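# Hold a reel and wind cable round its hub

## Task

With one gripper holding the reel, pin the cable close to one of its ends beneath a finger of that same gripper. Then wrap the cable round the reel's hub through more than one complete turn, keeping it within roughly one cable thickness of the hub for almost the whole turn. Any cable doubling back the opposite way between the flanges is subtracted from the turn. Declare completion only while that gripper keeps the reel still and lifted above the table, the other arm's moving parts touch neither reel nor cable, and the other arm is not pressing hard against the holding arm.

## Robot and tools

Robot: two arms, left_arm and right_arm, each ending in a two-finger parallel gripper. The fingers extend along the gripper's own +z axis and close along its y axis. end_effector_position is the point midway between the finger pads, about 1 cm short of the fingertips. A wrist camera sits on each gripper; its cable touching anything counts as that arm touching it.

Frames: the scene frame has its origin at table-top height, halfway between the arms' nominal bases, with +x pointing out over the table, +z up, and left_arm on the +y side (this is not the image's left). Actual bases: left_arm near (+0.010, +0.363, +0.025) m, right_arm near (-0.001, -0.352, +0.036) m. Reported positions (metres) and end_effector_quat_wxyz are in the scene frame and may be off by a few centimetres. Commanded offsets instead run along each arm's current Hand target axes.

execute_actions(actions, cameras): actions is a list of actions; each action is a table of up to 15 rows, one row per 1/30 s control step, and a shorter table repeats its last row to fill 15 steps. Every row has 14 numbers in [-1, 1]: dx, dy, dz, rx, ry, rz, opening for left_arm, then the same seven for right_arm, always all 14 even if one arm is idle. dx..rz are an offset from that arm's Hand target at the start of the action (not from the previous row); 1.0 equals 0.6 m of travel or 180 degrees; rx, ry, rz form a single rotation vector. Because each new action starts from the updated Hand target, repeating the same offset keeps moving further. opening is absolute, not an offset: +1 fully open (0.094 m), -1 closed. Images arrive only for an empty actions list or when cameras names them ("all", a list of names, or [] for none).

move(target, speed, blend, opening_speed, grip_force, blocking, cameras): target is one 14-number row laid out as above, or a list of up to 15 such rows; every row is an offset from the same starting Hand targets, not from the preceding row. Paths are straight lines, end together, take at least 0.5 s and are cut off after 10 s. speed is the top path speed in m/s (0.002 to 2.9, default 0.25; rotation up to twice that in rad/s), one number or one per target. blend, in metres, rounds corners between listed targets; 0 stops at each. opening_speed (0.2 or more, per second on the -1..+1 scale) ramps the finger command. grip_force sets the per-pad force limit in newtons, 10 to 50, one value or one per arm; it persists, scenes start at 50, and low forces close slowly. blocking=false returns after about 0.5 s while the move continues. The result adds a "move:" line stating the ending (done, off_target, moving, held, fault) and limits such as paced (pose clipped) or held (steps withheld). Moves do not avoid obstacles or the other arm; keep paths away from an arm's own base.

wait(seconds 0 to 10) lets time pass with commands held. stop brakes a running move. zoom_image(camera, region [x0, y0, x1, y1] in pixels, at most 504 by 504) enlarges part of the latest image of cam_high, cam_low, cam_left_wrist or cam_right_wrist (each 672x504). read_manual(section) returns licence texts only. finished_scene(scene, an integer 1 or 2) ends the scene irreversibly.

Result lines: end_effector_position and quat per arm; Hand target, the last commanded pose after clipping, from which the next offsets count; Tool commands, the current gripper commands; grip_measured, the finger opening on the command scale (can read up to ~2.5 mm wide when empty, narrower than the part when squeezing); Joint positions, whose last entry per arm is the opening in metres; Joint velocities, which may say "within noise" or be omitted; Joint torques in N m with offsets and noise, joints 1 to 3 wrapping sign at ±28; Motor temperatures; step readings of end_effector_position for action calls.

Control notes: each step the commanded orientation is limited to 40 degrees from the measured one. A gripper often stops a few centimetres short; sending all-zero pose numbers re-requests the Hand target, and a residual gap can be sent as an offset. An arm blocked by something keeps pressing until commanded away; aim back past the gripper to release. A zero in an opening slot is a real close command, so resend the current opening to leave a gripper unchanged. Grip force rises about 1 N per 0.001 below first contact, then jumps to the limit; close slowly on soft items and open well above grip_measured to release.

Avoid: dropping the reel or cable, anything leaving the table, fast impacts, hard pushes, the two grippers or wrist cameras meeting (the clearance check does not guard them), one gripper closing on the other's fingers, and strain on camera cables. Holding loads or stretched poses heats motors: MOTOR HOT appears at 75 °C, a fault folding the arm at 90 °C, and the arm collapses at 100 °C. Loose objects may occasionally be nudged by outside disturbances.

Each tool is called after "Call:" by a JSON object that holds its "method" and its "body", one argument or row to a line.

## Session

Call:
{"method": "execute_actions", "body": {
  "actions": []
}}

Scene clock: 0.00 s.
left_arm: end_effector_position=(+0.4134, +0.3747, +0.1495) grip_measured=+1.000 end_effector_quat_wxyz=(+0.619, -0.027, +0.784, +0.033) | right_arm: end_effector_position=(+0.4096, -0.3466, +0.1565) grip_measured=+1.000 end_effector_quat_wxyz=(+0.612, -0.024, +0.790, +0.028)
Joint positions: left_arm=[-0.035 1.516 0.366 0.915 -0.103 -0.005 0.094] | right_arm=[-0.031 1.549 0.396 0.9 -0.11 -0.013 0.094]
Joint velocities: within noise
Joint torques (N m): no reading
Motor temperatures (°C): left_arm=[32 31 44 37 29 28 27] | right_arm=[29 33 46 35 30 29 27]
Heat: left arm: 44 °C; right arm: 46 °C.
Hand target: left_arm +0.4125, +0.3748, +0.1458; +0.612, -0.027, +0.789, +0.033 | right_arm +0.4102, -0.3464, +0.1580; +0.612, -0.025, +0.790, +0.029
Tool commands: left_gripper/opening=+1.0 right_gripper/opening=+1.0

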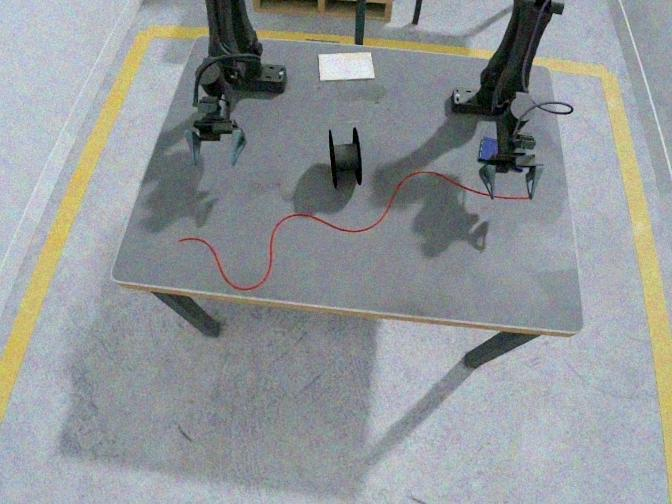

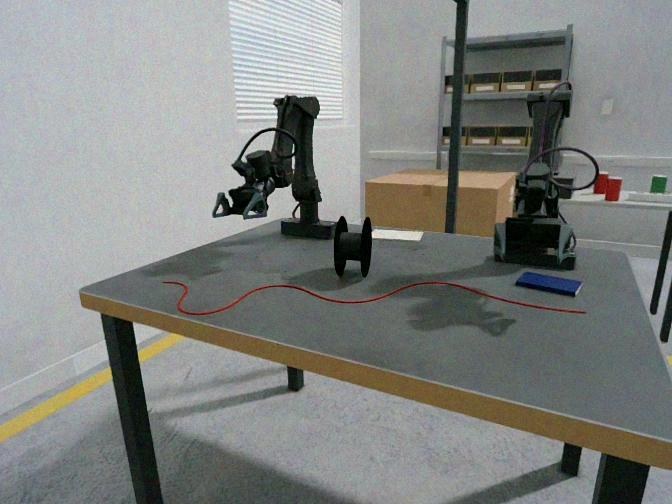

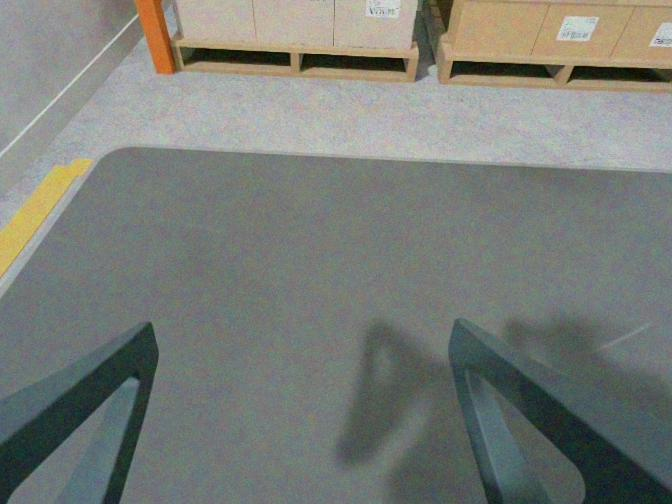

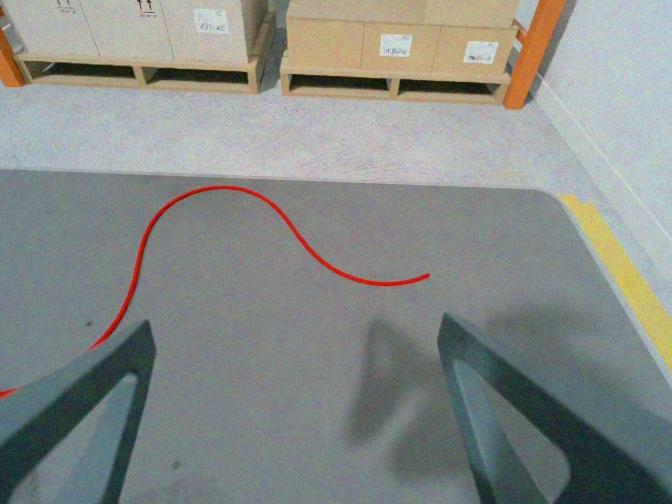

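Call:
{"method": "zoom_image", "body": {
  "camera": "cam_high",
  "region": [270, 100, 420, 220]
}}

Call:
{"method": "zoom_image", "body": {
  "camera": "cam_low",
  "region": [280, 190, 430, 310]
}}

Call:
{"method": "zoom_image", "body": {
  "camera": "cam_high",
  "region": [420, 90, 620, 240]
}}

Call:
{"method": "zoom_image", "body": {
  "camera": "cam_low",
  "region": [140, 240, 390, 360]
}}

Scaled by 3.360 from the camera's 672x504 image, which has a finer 960x720 frame.

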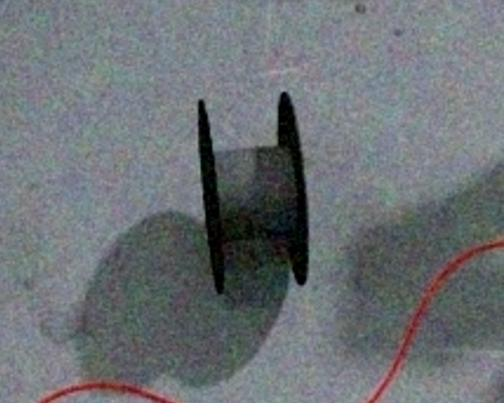

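Scaled by 3.360 from the camera's 672x504 image, which has a finer 960x720 frame.

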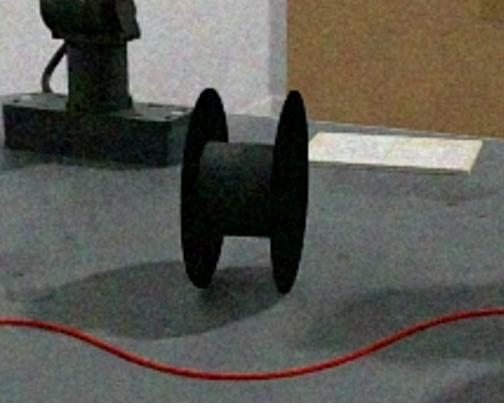

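Scaled by 2.520 from the camera's 672x504 image, which has a finer 960x720 frame.

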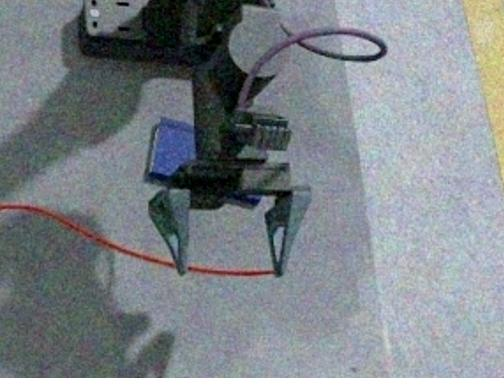

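Scaled by 2.016 from the camera's 672x504 image, which has a finer 960x720 frame.

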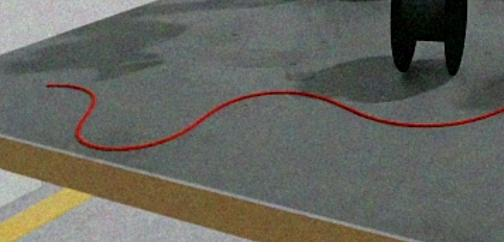

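Call:
{"method": "zoom_image", "body": {
  "camera": "cam_high",
  "region": [160, 80, 300, 200]
}}

Call:
{"method": "zoom_image", "body": {
  "camera": "cam_low",
  "region": [190, 140, 330, 240]
}}

Call:
{"method": "zoom_image", "body": {
  "camera": "cam_low",
  "region": [460, 200, 640, 330]
}}

Scaled by 3.600 from the camera's 672x504 image, which has a finer 960x720 frame.

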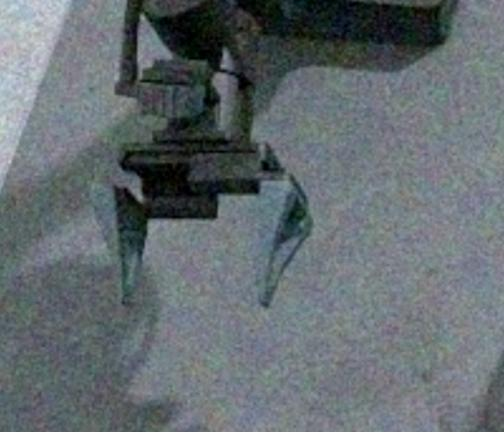

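Scaled by 3.600 from the camera's 672x504 image, which has a finer 960x720 frame.

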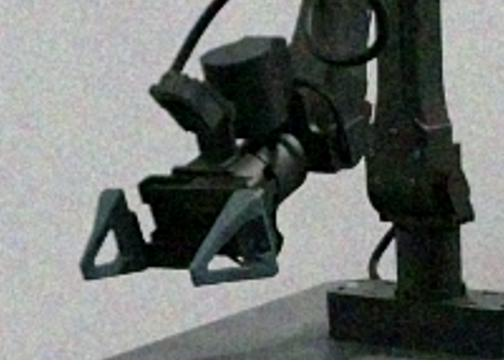

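Scaled by 2.800 from the camera's 672x504 image, which has a finer 960x720 frame.

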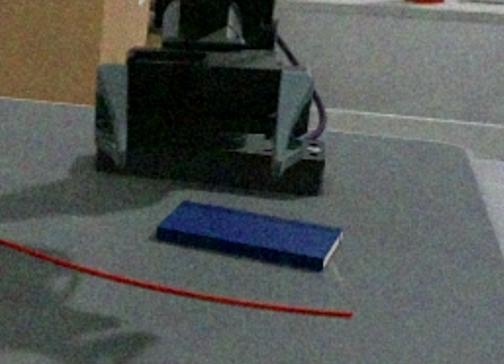

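Call:
{"method": "move", "body": {
  "target": [-0.0158, 0.1557, -0.1555, -0.3052, 0.34, -0.4016, 0.0, 0,0,0,0,0,0,0.0],
  "speed": 0.3,
  "cameras": ["all"]
}}

Scene clock: 235.70 s.
left_arm: end_effector_position=(+0.3158, +0.4582, +0.1803) grip_measured=+0.001 end_effector_quat_wxyz=(-0.006, +0.702, -0.712, +0.002) | right_arm: end_effector_position=(+0.4096, -0.3466, +0.1562) grip_measured=+0.002 end_effector_quat_wxyz=(+0.611, -0.024, +0.790, +0.028)
Joint positions: left_arm=[0.283 1.749 1.619 -1.429 -0.001 -1.257 0.047] | right_arm=[-0.031 1.549 0.396 0.898 -0.11 -0.013 0.047]
Joint torques (N m): left_arm=[0.28 -7.43 7.83 0.59 -0.04 -0.11] | right_arm=[-0.05 -5.11 6.23 1.58 0 0.01]
Motor temperatures (°C): left_arm=[31 32 42 48 28 27 27] | right_arm=[28 33 46 48 29 28 27]
Heat: left arm: 48 °C; right arm: 48 °C.
Hand target: left_arm +0.3171, +0.4599, +0.1801; +0.000, +0.707, -0.707, +0.000 | right_arm +0.4102, -0.3464, +0.1580; +0.612, -0.025, +0.790, +0.029
Off the commanded pose: left_arm 0.002 m, 1 deg | right_arm 0.002 m, 0 deg.
move: done
camera_calibration:
cam_left_wrist: T_world_to_cam=[[0.996309, 0.0197396, 0.0835372, -0.347176], [-0.0243548, -0.868197, 0.495621, 0.348019], [0.0823101, -0.495826, -0.864512, 0.481732], [0, 0, 0, 1]] pos_world=[0.314719, 0.547858, 0.27298]
cam_right_wrist: T_world_to_cam=[[-0.0185694, -0.99834, 0.0545164, -0.358908], [-0.716034, -0.0247769, -0.697626, 0.4248], [0.697819, -0.0519901, -0.714385, -0.0723624], [0, 0, 0, 1]] pos_world=[0.348002, -0.351549, 0.264223]

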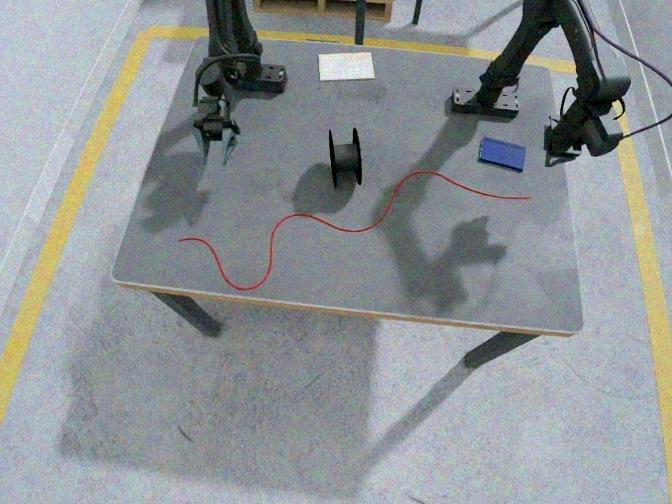

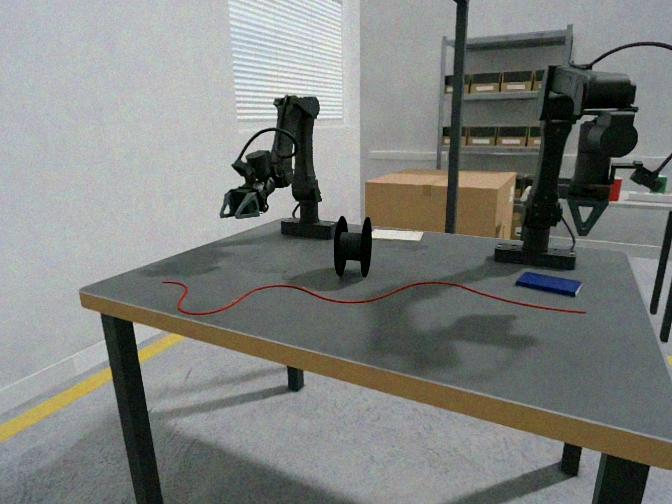

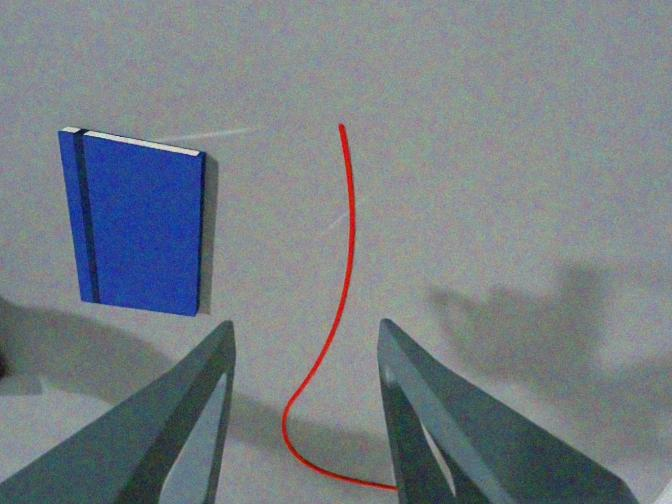

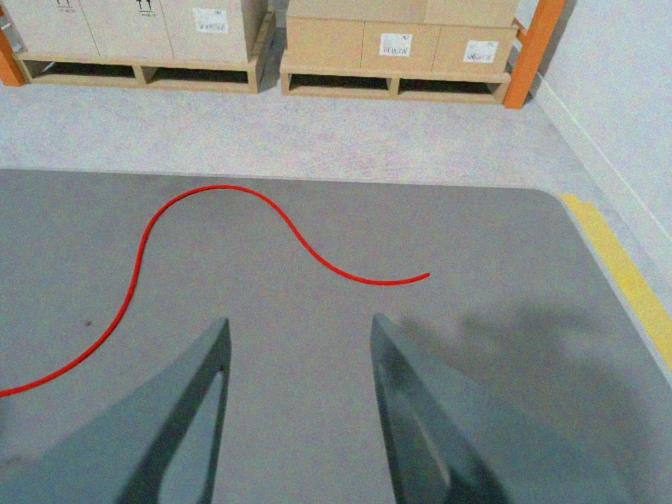

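Call:
{"method": "move", "body": {
  "target": [-0.0152, -0.0465, 0.2335, 0, 0, -0.0667, -0.2, -0.0492, 0.455, -0.2692, -0.04, 0.1697, -0.0284, -0.1],
  "speed": 0.25,
  "cameras": ["all"]
}}

Scene clock: 271.70 s.
left_arm: end_effector_position=(+0.3495, +0.4680, +0.0486) grip_measured=-0.198 end_effector_quat_wxyz=(-0.008, +0.772, -0.635, +0.007) | right_arm: end_effector_position=(+0.2374, -0.0872, +0.2234) grip_measured=-0.098 end_effector_quat_wxyz=(+0.373, -0.117, +0.920, +0.045)
Joint positions: left_arm=[0.283 1.938 1.331 -0.942 0.002 -1.466 0.038] | right_arm=[1.112 1.389 1.141 -0.759 0.555 0.689 0.042]
Joint torques (N m): left_arm=[0.38 -9.21 4.79 0.78 -0.06 -0.1] | right_arm=[-0.06 -3.9 9.74 0.85 0.47 0.2]
Motor temperatures (°C): left_arm=[31 33 45 41 28 27 27] | right_arm=[28 33 46 49 29 28 27]
Heat: left arm: 45 °C; right arm: 49 °C.
Hand target: left_arm +0.3449, +0.4692, +0.0399; +0.000, +0.777, -0.629, +0.000 | right_arm +0.2414, -0.0863, +0.2309; +0.381, -0.104, +0.918, +0.043
Off the commanded pose: left_arm 0.010 m, 2 deg | right_arm 0.009 m, 2 deg.
move: done
camera_calibration:
cam_left_wrist: T_world_to_cam=[[0.969717, 0.225484, 0.0938429, -0.457536], [0.150016, -0.85312, 0.499682, 0.354435], [0.192729, -0.470472, -0.86111, 0.319411], [0, 0, 0, 1]] pos_world=[0.328949, 0.555816, 0.14088]
cam_right_wrist: T_world_to_cam=[[0.205753, -0.972219, 0.111604, -0.170492], [-0.948269, -0.226249, -0.222702, 0.286273], [0.241766, -0.0600086, -0.968477, 0.273542], [0, 0, 0, 1]] pos_world=[0.24041, -0.0845713, 0.3477]

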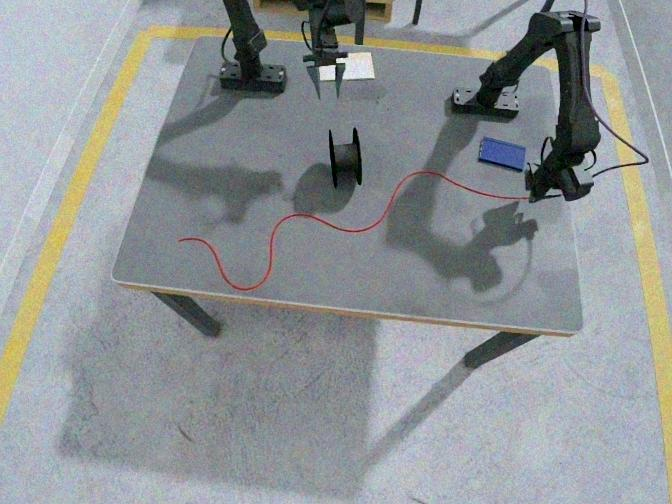

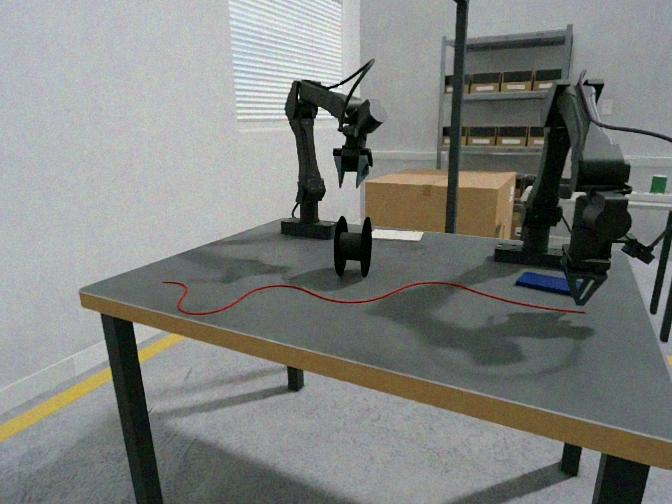

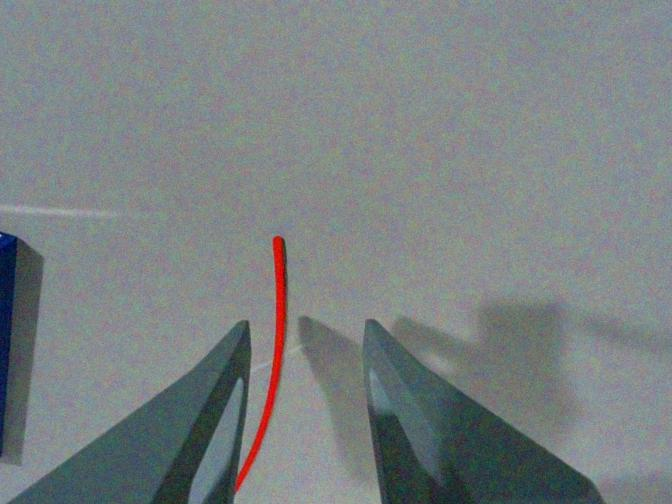

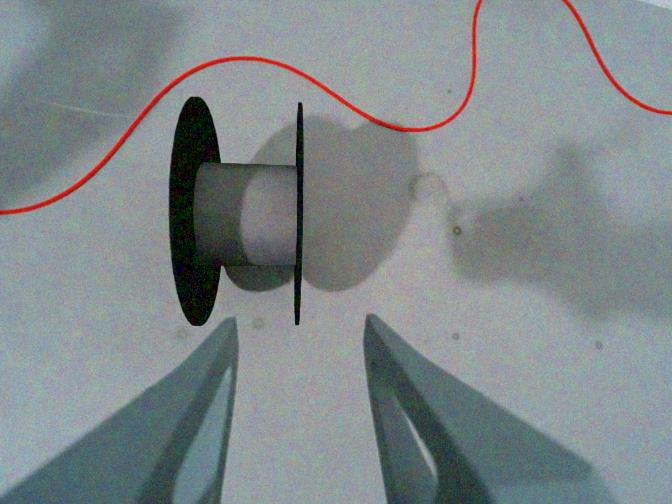

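Call:
{"method": "move", "body": {
  "target": [-0.0031, 0.0145, 0.0465, 0, 0, 0, -0.2, 0, 0, 0, 0, 0, 0, -0.1],
  "speed": 0.1,
  "cameras": ["cam_left_wrist"]
}}

Scene clock: 304.97 s.
left_arm: end_effector_position=(+0.3419, +0.4677, +0.0215) grip_measured=-0.198 end_effector_quat_wxyz=(-0.009, +0.774, -0.633, +0.008) | right_arm: end_effector_position=(+0.2373, -0.0873, +0.2233) grip_measured=-0.098 end_effector_quat_wxyz=(+0.372, -0.117, +0.920, +0.044)
Joint positions: left_arm=[0.288 1.953 1.234 -0.827 0.003 -1.466 0.038] | right_arm=[1.112 1.389 1.141 -0.759 0.555 0.689 0.042]
Joint torques (N m): left_arm=[0.61 -8.75 4.55 0.8 -0.07 -0.04] | right_arm=[-0.12 -4.03 9.74 0.82 0.49 0.23]
Heat: left arm: 42 °C; right arm: 47 °C.
Hand target: left_arm +0.3362, +0.4692, +0.0121; +0.000, +0.777, -0.629, +0.000 | right_arm +0.2414, -0.0863, +0.2309; +0.381, -0.104, +0.918, +0.043
Off the commanded pose: left_arm 0.011 m, 2 deg | right_arm 0.009 m, 2 deg.
move: off_target (left_arm)
camera_calibration:
cam_left_wrist: T_world_to_cam=[[0.968171, 0.230934, 0.0965093, -0.449559], [0.153528, -0.852484, 0.499701, 0.36733], [0.19767, -0.468979, -0.860805, 0.295013], [0, 0, 0, 1]] pos_world=[0.320539, 0.555316, 0.113781]
Images, in order (width x height): cam_left_wrist 672x504.

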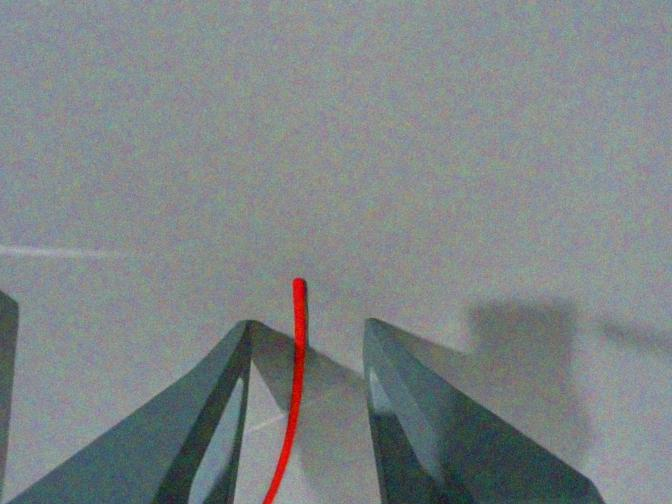

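Call:
{"method": "move", "body": {
  "target": [0, 0.0, 0.015, 0, 0, 0, -0.2, 0, 0, 0, 0, 0, 0, -0.1],
  "speed": 0.05,
  "cameras": ["cam_left_wrist"]
}}

Scene clock: 313.43 s.
left_arm: end_effector_position=(+0.3436, +0.4681, +0.0204) grip_measured=-0.199 end_effector_quat_wxyz=(-0.013, +0.774, -0.633, +0.011) | right_arm: end_effector_position=(+0.2373, -0.0873, +0.2233) grip_measured=-0.098 end_effector_quat_wxyz=(+0.372, -0.117, +0.920, +0.044)
Joint positions: left_arm=[0.288 1.953 1.228 -0.813 0.003 -1.466 0.038] | right_arm=[1.112 1.389 1.141 -0.759 0.555 0.689 0.042]
Joint torques (N m): left_arm=[0.55 -7.51 3.69 0.99 -0.07 -0.02] | right_arm=[0.31 -3.85 10 0.8 0.48 0.2]
Heat: left arm: 42 °C; right arm: 47 °C.
Hand target: left_arm +0.3361, +0.4692, +0.0031; +0.000, +0.777, -0.629, +0.000 | right_arm +0.2414, -0.0863, +0.2309; +0.381, -0.104, +0.918, +0.043
Off the commanded pose: left_arm 0.019 m, 2 deg | right_arm 0.009 m, 2 deg.
move: off_target (left_arm)
camera_calibration:
cam_left_wrist: T_world_to_cam=[[0.967257, 0.23077, 0.10564, -0.450993], [0.149156, -0.853633, 0.499063, 0.370024], [0.205346, -0.466965, -0.860103, 0.290321], [0, 0, 0, 1]] pos_world=[0.321418, 0.55551, 0.112684]
Images, in order (width x height): cam_left_wrist 672x504.

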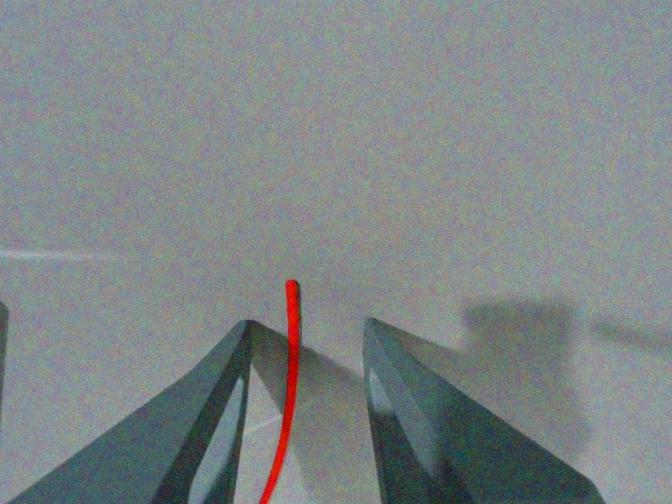

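Call:
{"method": "move", "body": {
  "target": [0.004, 0.0, -0.013, 0, 0, 0, -1, 0, 0, 0, 0, 0, 0, -0.1],
  "speed": 0.05,
  "opening_speed": 0.6,
  "cameras": ["cam_left_wrist"]
}}

Scene clock: 322.20 s.
left_arm: end_effector_position=(+0.3470, +0.4688, +0.0205) grip_measured=-0.925 end_effector_quat_wxyz=(-0.019, +0.774, -0.633, +0.015) | right_arm: end_effector_position=(+0.2373, -0.0873, +0.2233) grip_measured=-0.098 end_effector_quat_wxyz=(+0.372, -0.117, +0.920, +0.044)
Joint positions: left_arm=[0.288 1.953 1.228 -0.799 0.005 -1.466 0.004] | right_arm=[1.112 1.389 1.141 -0.759 0.555 0.689 0.042]
Joint torques (N m): left_arm=[0.06 -8.65 4.77 0.66 -0.1 -0.1] | right_arm=[-0.14 -3.85 9.95 0.81 0.49 0.2]
Heat: left arm: 41 °C; right arm: 47 °C.
Hand target: left_arm +0.3366, +0.4668, +0.0109; +0.000, +0.777, -0.629, +0.000 | right_arm +0.2414, -0.0863, +0.2309; +0.381, -0.104, +0.918, +0.043
Off the commanded pose: left_arm 0.014 m, 3 deg | right_arm 0.009 m, 2 deg.
move: off_target (left_arm)
camera_calibration:
cam_left_wrist: T_world_to_cam=[[0.965609, 0.230763, 0.119783, -0.454162], [0.142377, -0.854803, 0.499039, 0.372983], [0.21755, -0.464823, -0.858261, 0.284784], [0, 0, 0, 1]] pos_world=[0.323484, 0.556005, 0.112687]
Images, in order (width x height): cam_left_wrist 672x504.

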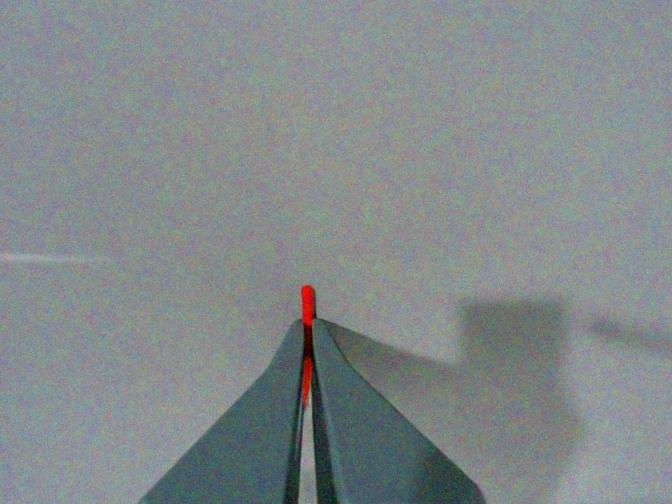

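Call:
{"method": "move", "body": {
  "target": [
    [0, 0, -0.315, 0, 0, 0.3333, -1, 0, 0, 0, 0, 0, 0, -0.1],
    [0.5567, 0.145, -0.4818, 0.3817, -0.0017, 0.9216, -1, 0, 0, 0, 0, 0, 0, -0.1]
  ],
  "speed": 0.3,
  "blend": [0.05, 0],
  "cameras": ["all"]
}}

Scene clock: 410.47 s.
left_arm: end_effector_position=(+0.3207, +0.1275, +0.2960) grip_measured=-0.926 end_effector_quat_wxyz=(+0.296, +0.572, +0.730, -0.229) | right_arm: end_effector_position=(+0.2373, -0.0873, +0.2233) grip_measured=-0.098 end_effector_quat_wxyz=(+0.372, -0.117, +0.920, +0.044)
Joint positions: left_arm=[-0.406 1.602 1.683 -1.132 0.593 0.779 0.003] | right_arm=[1.112 1.389 1.141 -0.759 0.555 0.689 0.042]
Joint torques (N m): left_arm=[-0.34 -6.58 8.53 1.52 0.54 0.06] | right_arm=[-0.21 -3.88 9.92 0.85 0.48 0.22]
Motor temperatures (°C): left_arm=[31 35 41 36 28 27 29] | right_arm=[28 33 47 42 29 28 27]
Heat: left arm: 41 °C; right arm: 47 °C.
Hand target: left_arm +0.3210, +0.1217, +0.2996; +0.298, +0.578, +0.721, -0.239 | right_arm +0.2414, -0.0863, +0.2309; +0.381, -0.104, +0.918, +0.043
Off the commanded pose: left_arm 0.007 m, 2 deg | right_arm 0.009 m, 2 deg.
move: done
camera_calibration:
cam_left_wrist: T_world_to_cam=[[-0.974061, -0.214675, 0.0715493, 0.310082], [-0.225742, 0.94374, -0.241651, 0.0555107], [-0.0156476, -0.251534, -0.967722, 0.448317], [0, 0, 0, 1]] pos_world=[0.321585, 0.126946, 0.425074]
cam_right_wrist: T_world_to_cam=[[0.205491, -0.972236, 0.111935, -0.170632], [-0.948448, -0.22604, -0.222152, 0.286097], [0.241286, -0.0605145, -0.968565, 0.273542], [0, 0, 0, 1]] pos_world=[0.240409, -0.0846723, 0.3476]

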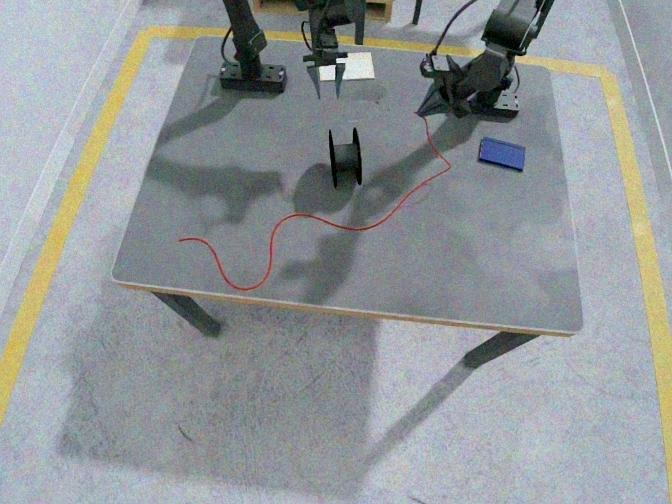

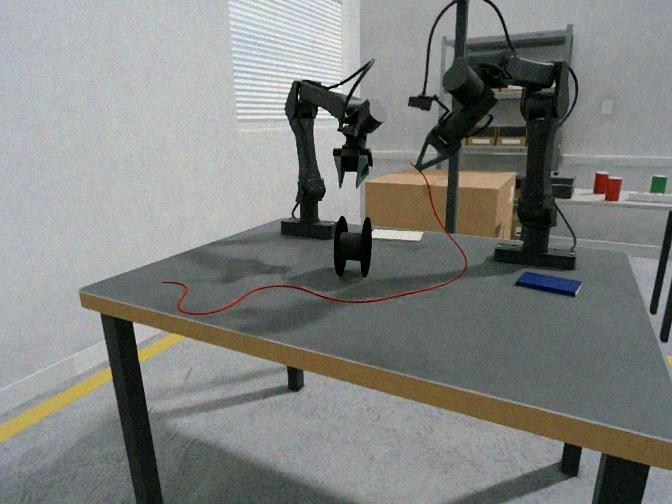

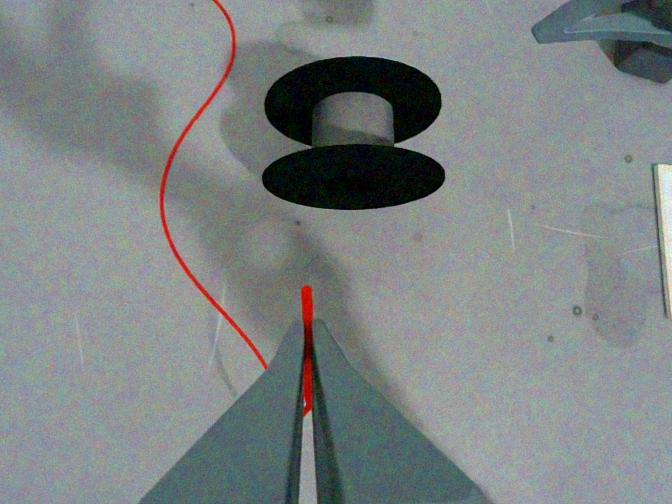

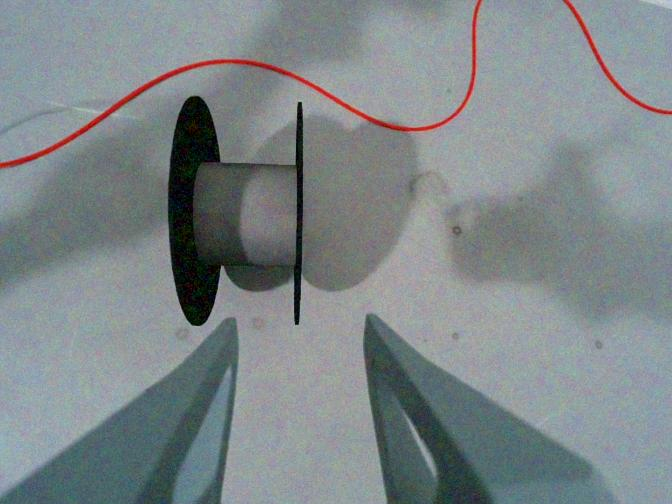

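Call:
{"method": "move", "body": {
  "target": [-0.186, 0.1228, 0.3053, 0, 0, 0, -1, 0, 0, 0, 0, 0, 0, -0.1],
  "speed": 0.2,
  "cameras": ["all"]
}}

Scene clock: 462.43 s.
left_arm: end_effector_position=(+0.4374, -0.0645, +0.2616) grip_measured=-0.926 end_effector_quat_wxyz=(+0.330, +0.573, +0.712, -0.239) | right_arm: end_effector_position=(+0.2373, -0.0873, +0.2233) grip_measured=-0.098 end_effector_quat_wxyz=(+0.372, -0.117, +0.920, +0.044)
Joint positions: left_arm=[-0.668 2.513 2.844 -1.178 0.468 0.524 0.003] | right_arm=[1.112 1.389 1.141 -0.759 0.555 0.689 0.042]
Joint torques (N m): left_arm=[-0.02 -13.24 8.1 1.69 0.24 -0.05] | right_arm=[-0.02 -3.99 10.11 0.84 0.48 0.2]
Heat: left arm: 42 °C; right arm: 48 °C.
Hand target: left_arm +0.4380, -0.0658, +0.2487; +0.298, +0.579, +0.721, -0.239 | right_arm +0.2414, -0.0863, +0.2309; +0.381, -0.104, +0.918, +0.043
Off the commanded pose: left_arm 0.013 m, 4 deg | right_arm 0.009 m, 2 deg.
elbow stopped short (left arm): the move would have taken joint 3 (elbow) straighter than the controller allows.
move: off_target (left_arm)
camera_calibration:
cam_left_wrist: T_world_to_cam=[[-0.97913, -0.200162, 0.0352104, 0.397684], [-0.201148, 0.929657, -0.308669, 0.260533], [0.0290502, -0.30931, -0.950517, 0.340718], [0, 0, 0, 1]] pos_world=[0.431892, -0.0572183, 0.390274]
cam_right_wrist: T_world_to_cam=[[0.205491, -0.972236, 0.111935, -0.170632], [-0.948448, -0.22604, -0.222152, 0.286097], [0.241286, -0.0605145, -0.968565, 0.273542], [0, 0, 0, 1]] pos_world=[0.240409, -0.0846723, 0.3476]

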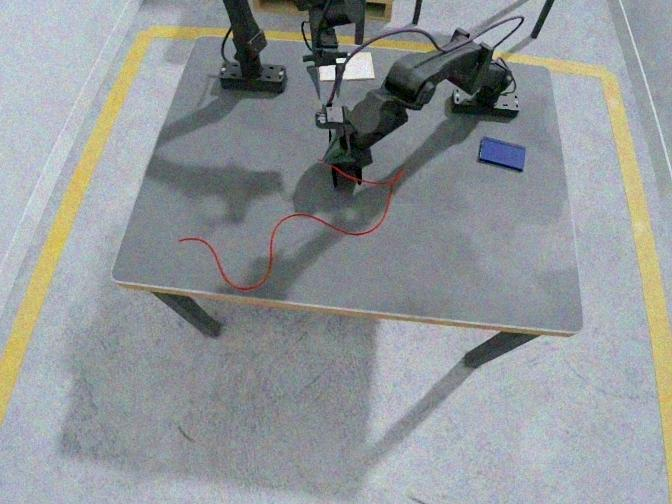

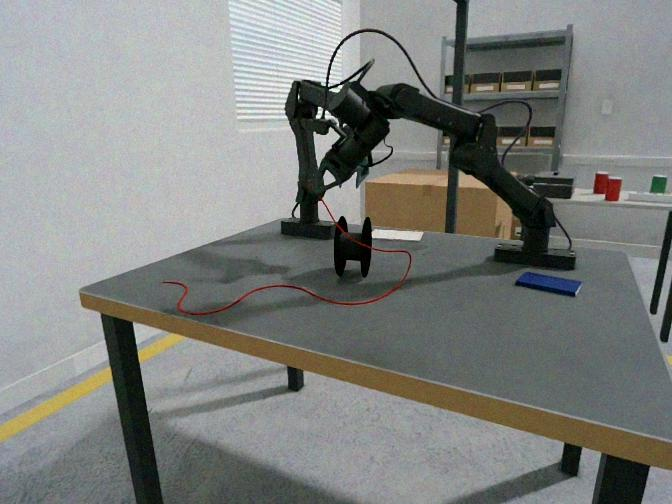

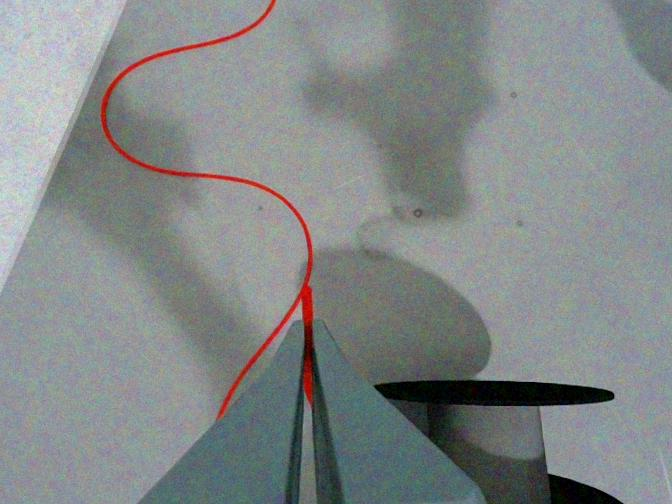

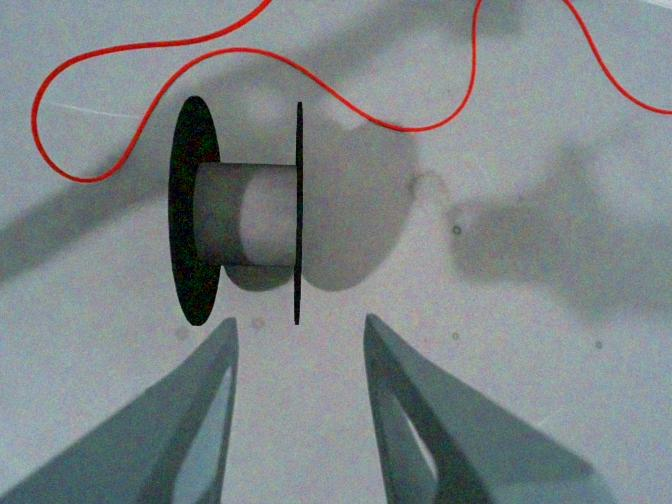

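Call:
{"method": "move", "body": {
  "target": [
    [0.272, 0.0843, -0.4637, 0, 0, 0, -1, 0, 0, 0, 0, 0, 0, -0.1],
    [0.272, 0.0843, -0.4637, 0, 0, 0, -1, -0.002, -0.0048, 0.2213, 0, 0, 0, -0.1]
  ],
  "speed": [0.3, 0.12],
  "blend": [0.02, 0],
  "cameras": ["all"]
}}

Scene clock: 552.10 s.
left_arm: end_effector_position=(+0.4291, +0.2557, +0.3262) grip_measured=-0.926 end_effector_quat_wxyz=(+0.342, +0.555, +0.731, -0.202) | right_arm: end_effector_position=(+0.3327, -0.0660, +0.1430) grip_measured=-0.098 end_effector_quat_wxyz=(+0.380, -0.103, +0.918, +0.047)
Joint positions: left_arm=[0.02 2.007 2.323 -1.537 0.753 1.196 0.003] | right_arm=[0.889 1.694 1.083 -0.286 0.441 0.502 0.042]
Joint torques (N m): left_arm=[-0.38 -12.72 4.67 1.13 0.67 0.11] | right_arm=[-0.47 -6.98 6.16 1.3 0.24 -0.09]
Heat: left arm: 42 °C; right arm: 48 °C.
Hand target: left_arm +0.4199, +0.2498, +0.3304; +0.298, +0.579, +0.721, -0.239 | right_arm +0.3344, -0.0679, +0.1378; +0.381, -0.104, +0.918, +0.043
Off the commanded pose: left_arm 0.012 m, 7 deg | right_arm 0.006 m, 0 deg.
joint sent to its limit (left arm) — joint 4 (wrist pitch), lower limit. The joint targets are off in orientation, not in position.
move: off_target (left_arm)
camera_calibration:
cam_left_wrist: T_world_to_cam=[[-0.961044, -0.276217, -0.00995513, 0.47782], [-0.262189, 0.922452, -0.283442, 0.000948029], [0.0874746, -0.26979, -0.958938, 0.469019], [0, 0, 0, 1]] pos_world=[0.418427, 0.257644, 0.454785]
cam_right_wrist: T_world_to_cam=[[0.18206, -0.97835, 0.0984194, -0.15111], [-0.950091, -0.200818, -0.238745, 0.368136], [0.253341, -0.0500416, -0.966082, 0.170417], [0, 0, 0, 1]] pos_world=[0.334101, -0.0653824, 0.2674]

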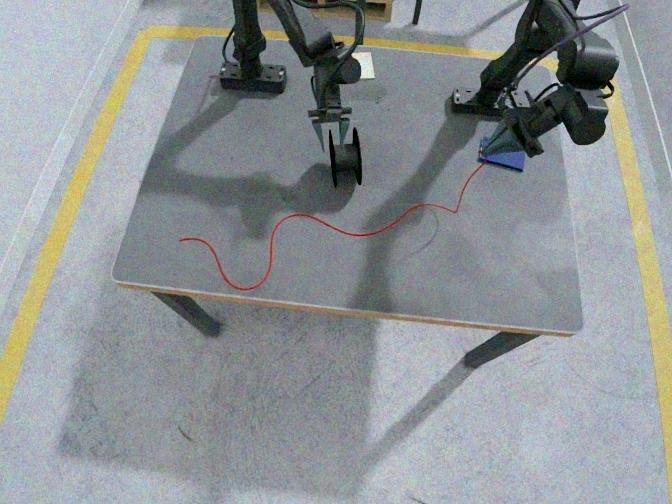

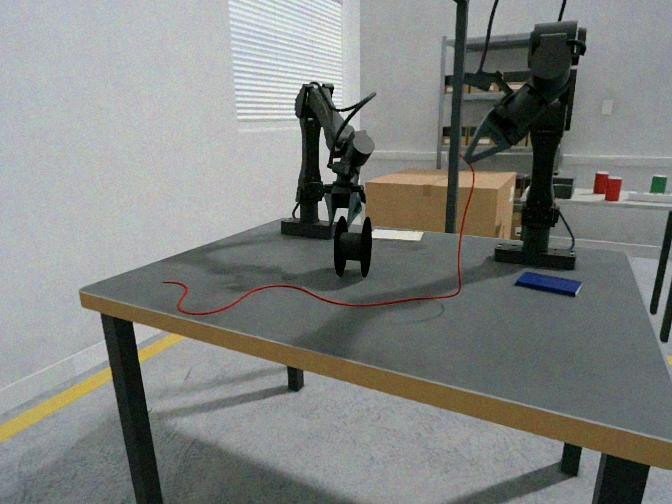

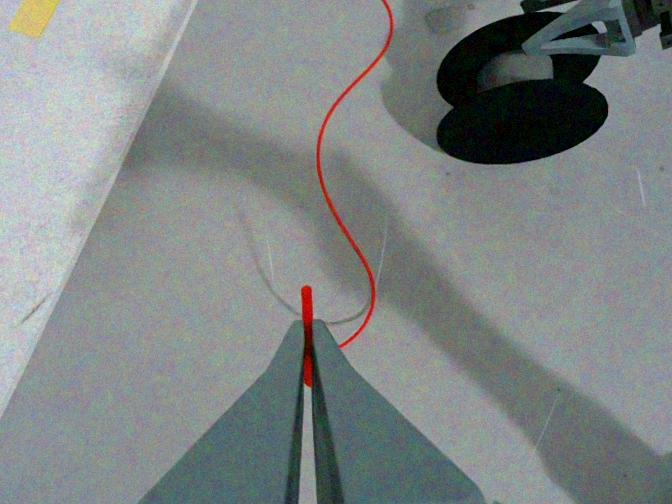

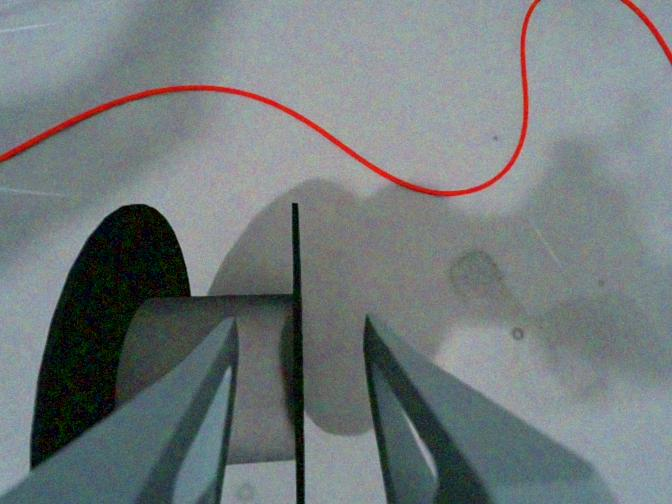

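Call:
{"method": "move", "body": {
  "target": [
    [0, 0, 0, 0, 0, 0, -1, 0, 0, 0.02, 0, 0, 0, -0.1],
    [0, 0, 0, 0, 0, 0, -1, 0, 0, 0.02, 0, 0, 0, -1],
    [0, 0, 0, 0, 0, 0, -1, -0.053, 0, -0.033, 0, 0, 0, -1]
  ],
  "speed": [0.1, 0.1, 0.06],
  "opening_speed": 0.8,
  "cameras": ["cam_low", "cam_right_wrist"]
}}

Scene clock: 592.17 s.
left_arm: end_effector_position=(+0.4291, +0.2557, +0.3262) grip_measured=-0.926 end_effector_quat_wxyz=(+0.342, +0.555, +0.731, -0.202) | right_arm: end_effector_position=(+0.3286, -0.0751, +0.1375) grip_measured=-0.943 end_effector_quat_wxyz=(+0.340, -0.123, +0.932, +0.014)
Joint positions: left_arm=[0.02 2.007 2.323 -1.537 0.753 1.196 0.003] | right_arm=[0.876 1.719 1.154 -0.437 0.423 0.483 0.003]
Joint torques (N m): left_arm=[-0.39 -12.81 4.64 1.12 0.68 0.12] | right_arm=[-0.64 -11.59 10.73 1.21 0.33 -0.01]
Motor temperatures (°C): left_arm=[30 40 40 36 29 27 31] | right_arm=[28 33 48 42 29 28 27]
Heat: left arm: 40 °C; right arm: 48 °C.
Hand target: left_arm +0.4199, +0.2498, +0.3304; +0.298, +0.579, +0.721, -0.239 | right_arm +0.3427, -0.0661, +0.1743; +0.381, -0.104, +0.918, +0.043
Off the commanded pose: left_arm 0.012 m, 7 deg | right_arm 0.040 m, 6 deg.
joint sent to its limit (left arm) — joint 4 (wrist pitch), lower limit. The joint targets are off in orientation, not in position.
move: off_target (left_arm, right_arm)
camera_calibration:
cam_right_wrist: T_world_to_cam=[[0.20289, -0.965047, 0.165894, -0.173963], [-0.962422, -0.22776, -0.147884, 0.350553], [0.180499, -0.129656, -0.974992, 0.184822], [0, 0, 0, 1]] pos_world=[0.339315, -0.0640772, 0.260901]
Images, in order (width x height): cam_low 672x504, cam_right_wrist 672x504.

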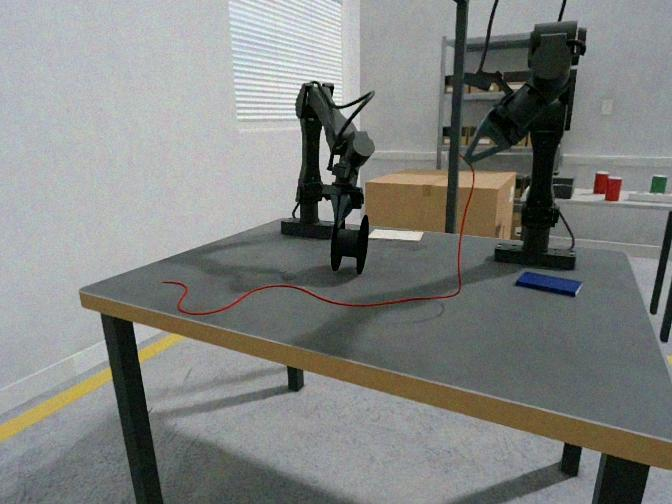

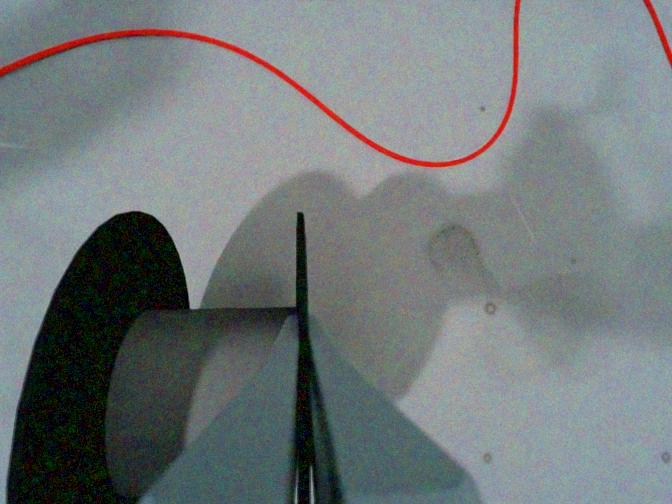

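Call:
{"method": "move", "body": {
  "target": [
    [0, 0, 0, 0, 0, 0, -1, -0.0471, 0, -0.0471, 0, 0, 0, -1],
    [0, 0, 0, 0, 0, 0, -1, -0.1028, 0.3557, 0.0085, 0, 0, 0, -1]
  ],
  "speed": [0.1, 0.15],
  "blend": [0.01, 0],
  "cameras": ["all"]
}}

Scene clock: 609.53 s.
left_arm: end_effector_position=(+0.4291, +0.2557, +0.3262) grip_measured=-0.926 end_effector_quat_wxyz=(+0.342, +0.555, +0.731, -0.202) | right_arm: end_effector_position=(+0.3337, +0.1488, +0.2024) grip_measured=-0.943 end_effector_quat_wxyz=(+0.370, -0.132, +0.918, +0.047)
Joint positions: left_arm=[0.02 2.007 2.323 -1.537 0.753 1.196 0.003] | right_arm=[1.145 2.627 2.827 -1.218 0.557 0.692 0.003]
Joint torques (N m): left_arm=[-0.44 -12.78 4.59 1.11 0.68 0.11] | right_arm=[0.02 -13.74 10.09 1.01 0.59 0.27]
Heat: left arm: 41 °C; right arm: 50 °C.
Hand target: left_arm +0.4199, +0.2498, +0.3304; +0.298, +0.579, +0.721, -0.239 | right_arm +0.3409, +0.1525, +0.2143; +0.381, -0.104, +0.918, +0.043
Off the commanded pose: left_arm 0.012 m, 7 deg | right_arm 0.014 m, 3 deg.
elbow stopped short (right arm): the move would have taken joint 3 (elbow) straighter than the controller allows.
joint sent to its limit (left arm) — joint 4 (wrist pitch), lower limit. The joint targets are off in orientation, not in position.
move: off_target (left_arm, right_arm)
camera_calibration:
cam_left_wrist: T_world_to_cam=[[-0.961044, -0.276217, -0.00995513, 0.47782], [-0.262189, 0.922452, -0.283442, 0.000948029], [0.0874746, -0.26979, -0.958938, 0.469019], [0, 0, 0, 1]] pos_world=[0.418427, 0.257644, 0.454785]
cam_right_wrist: T_world_to_cam=[[0.235834, -0.964496, 0.118867, 0.0288371], [-0.941627, -0.257037, -0.217416, 0.42759], [0.24025, -0.060654, -0.968814, 0.244699], [0, 0, 0, 1]] pos_world=[0.337041, 0.152562, 0.326605]

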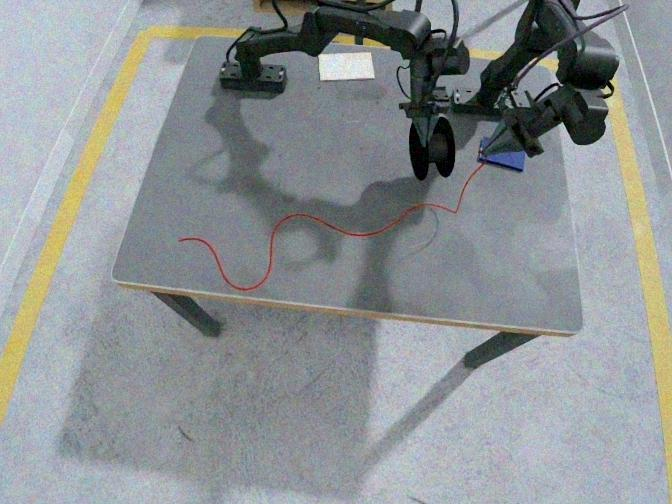

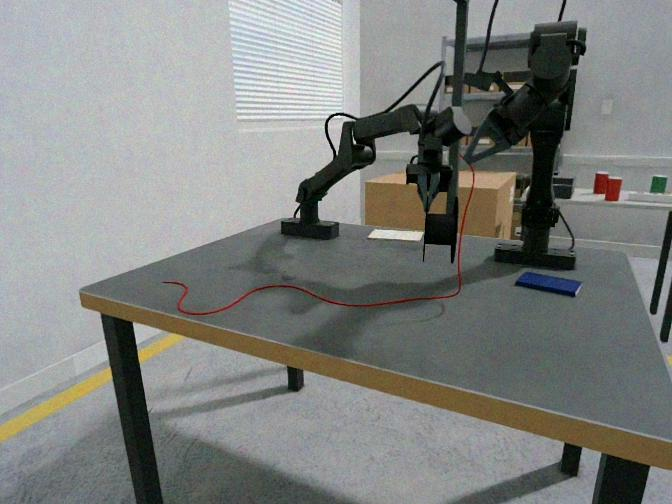

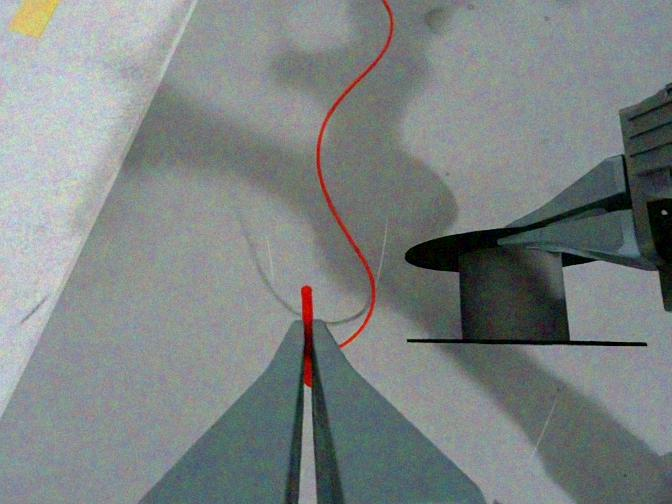

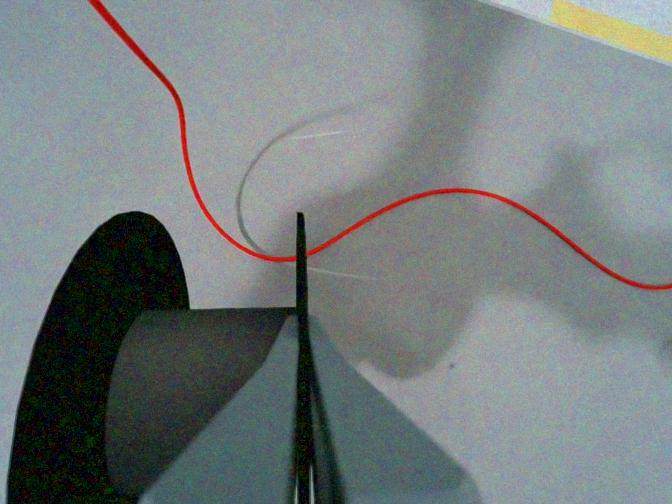

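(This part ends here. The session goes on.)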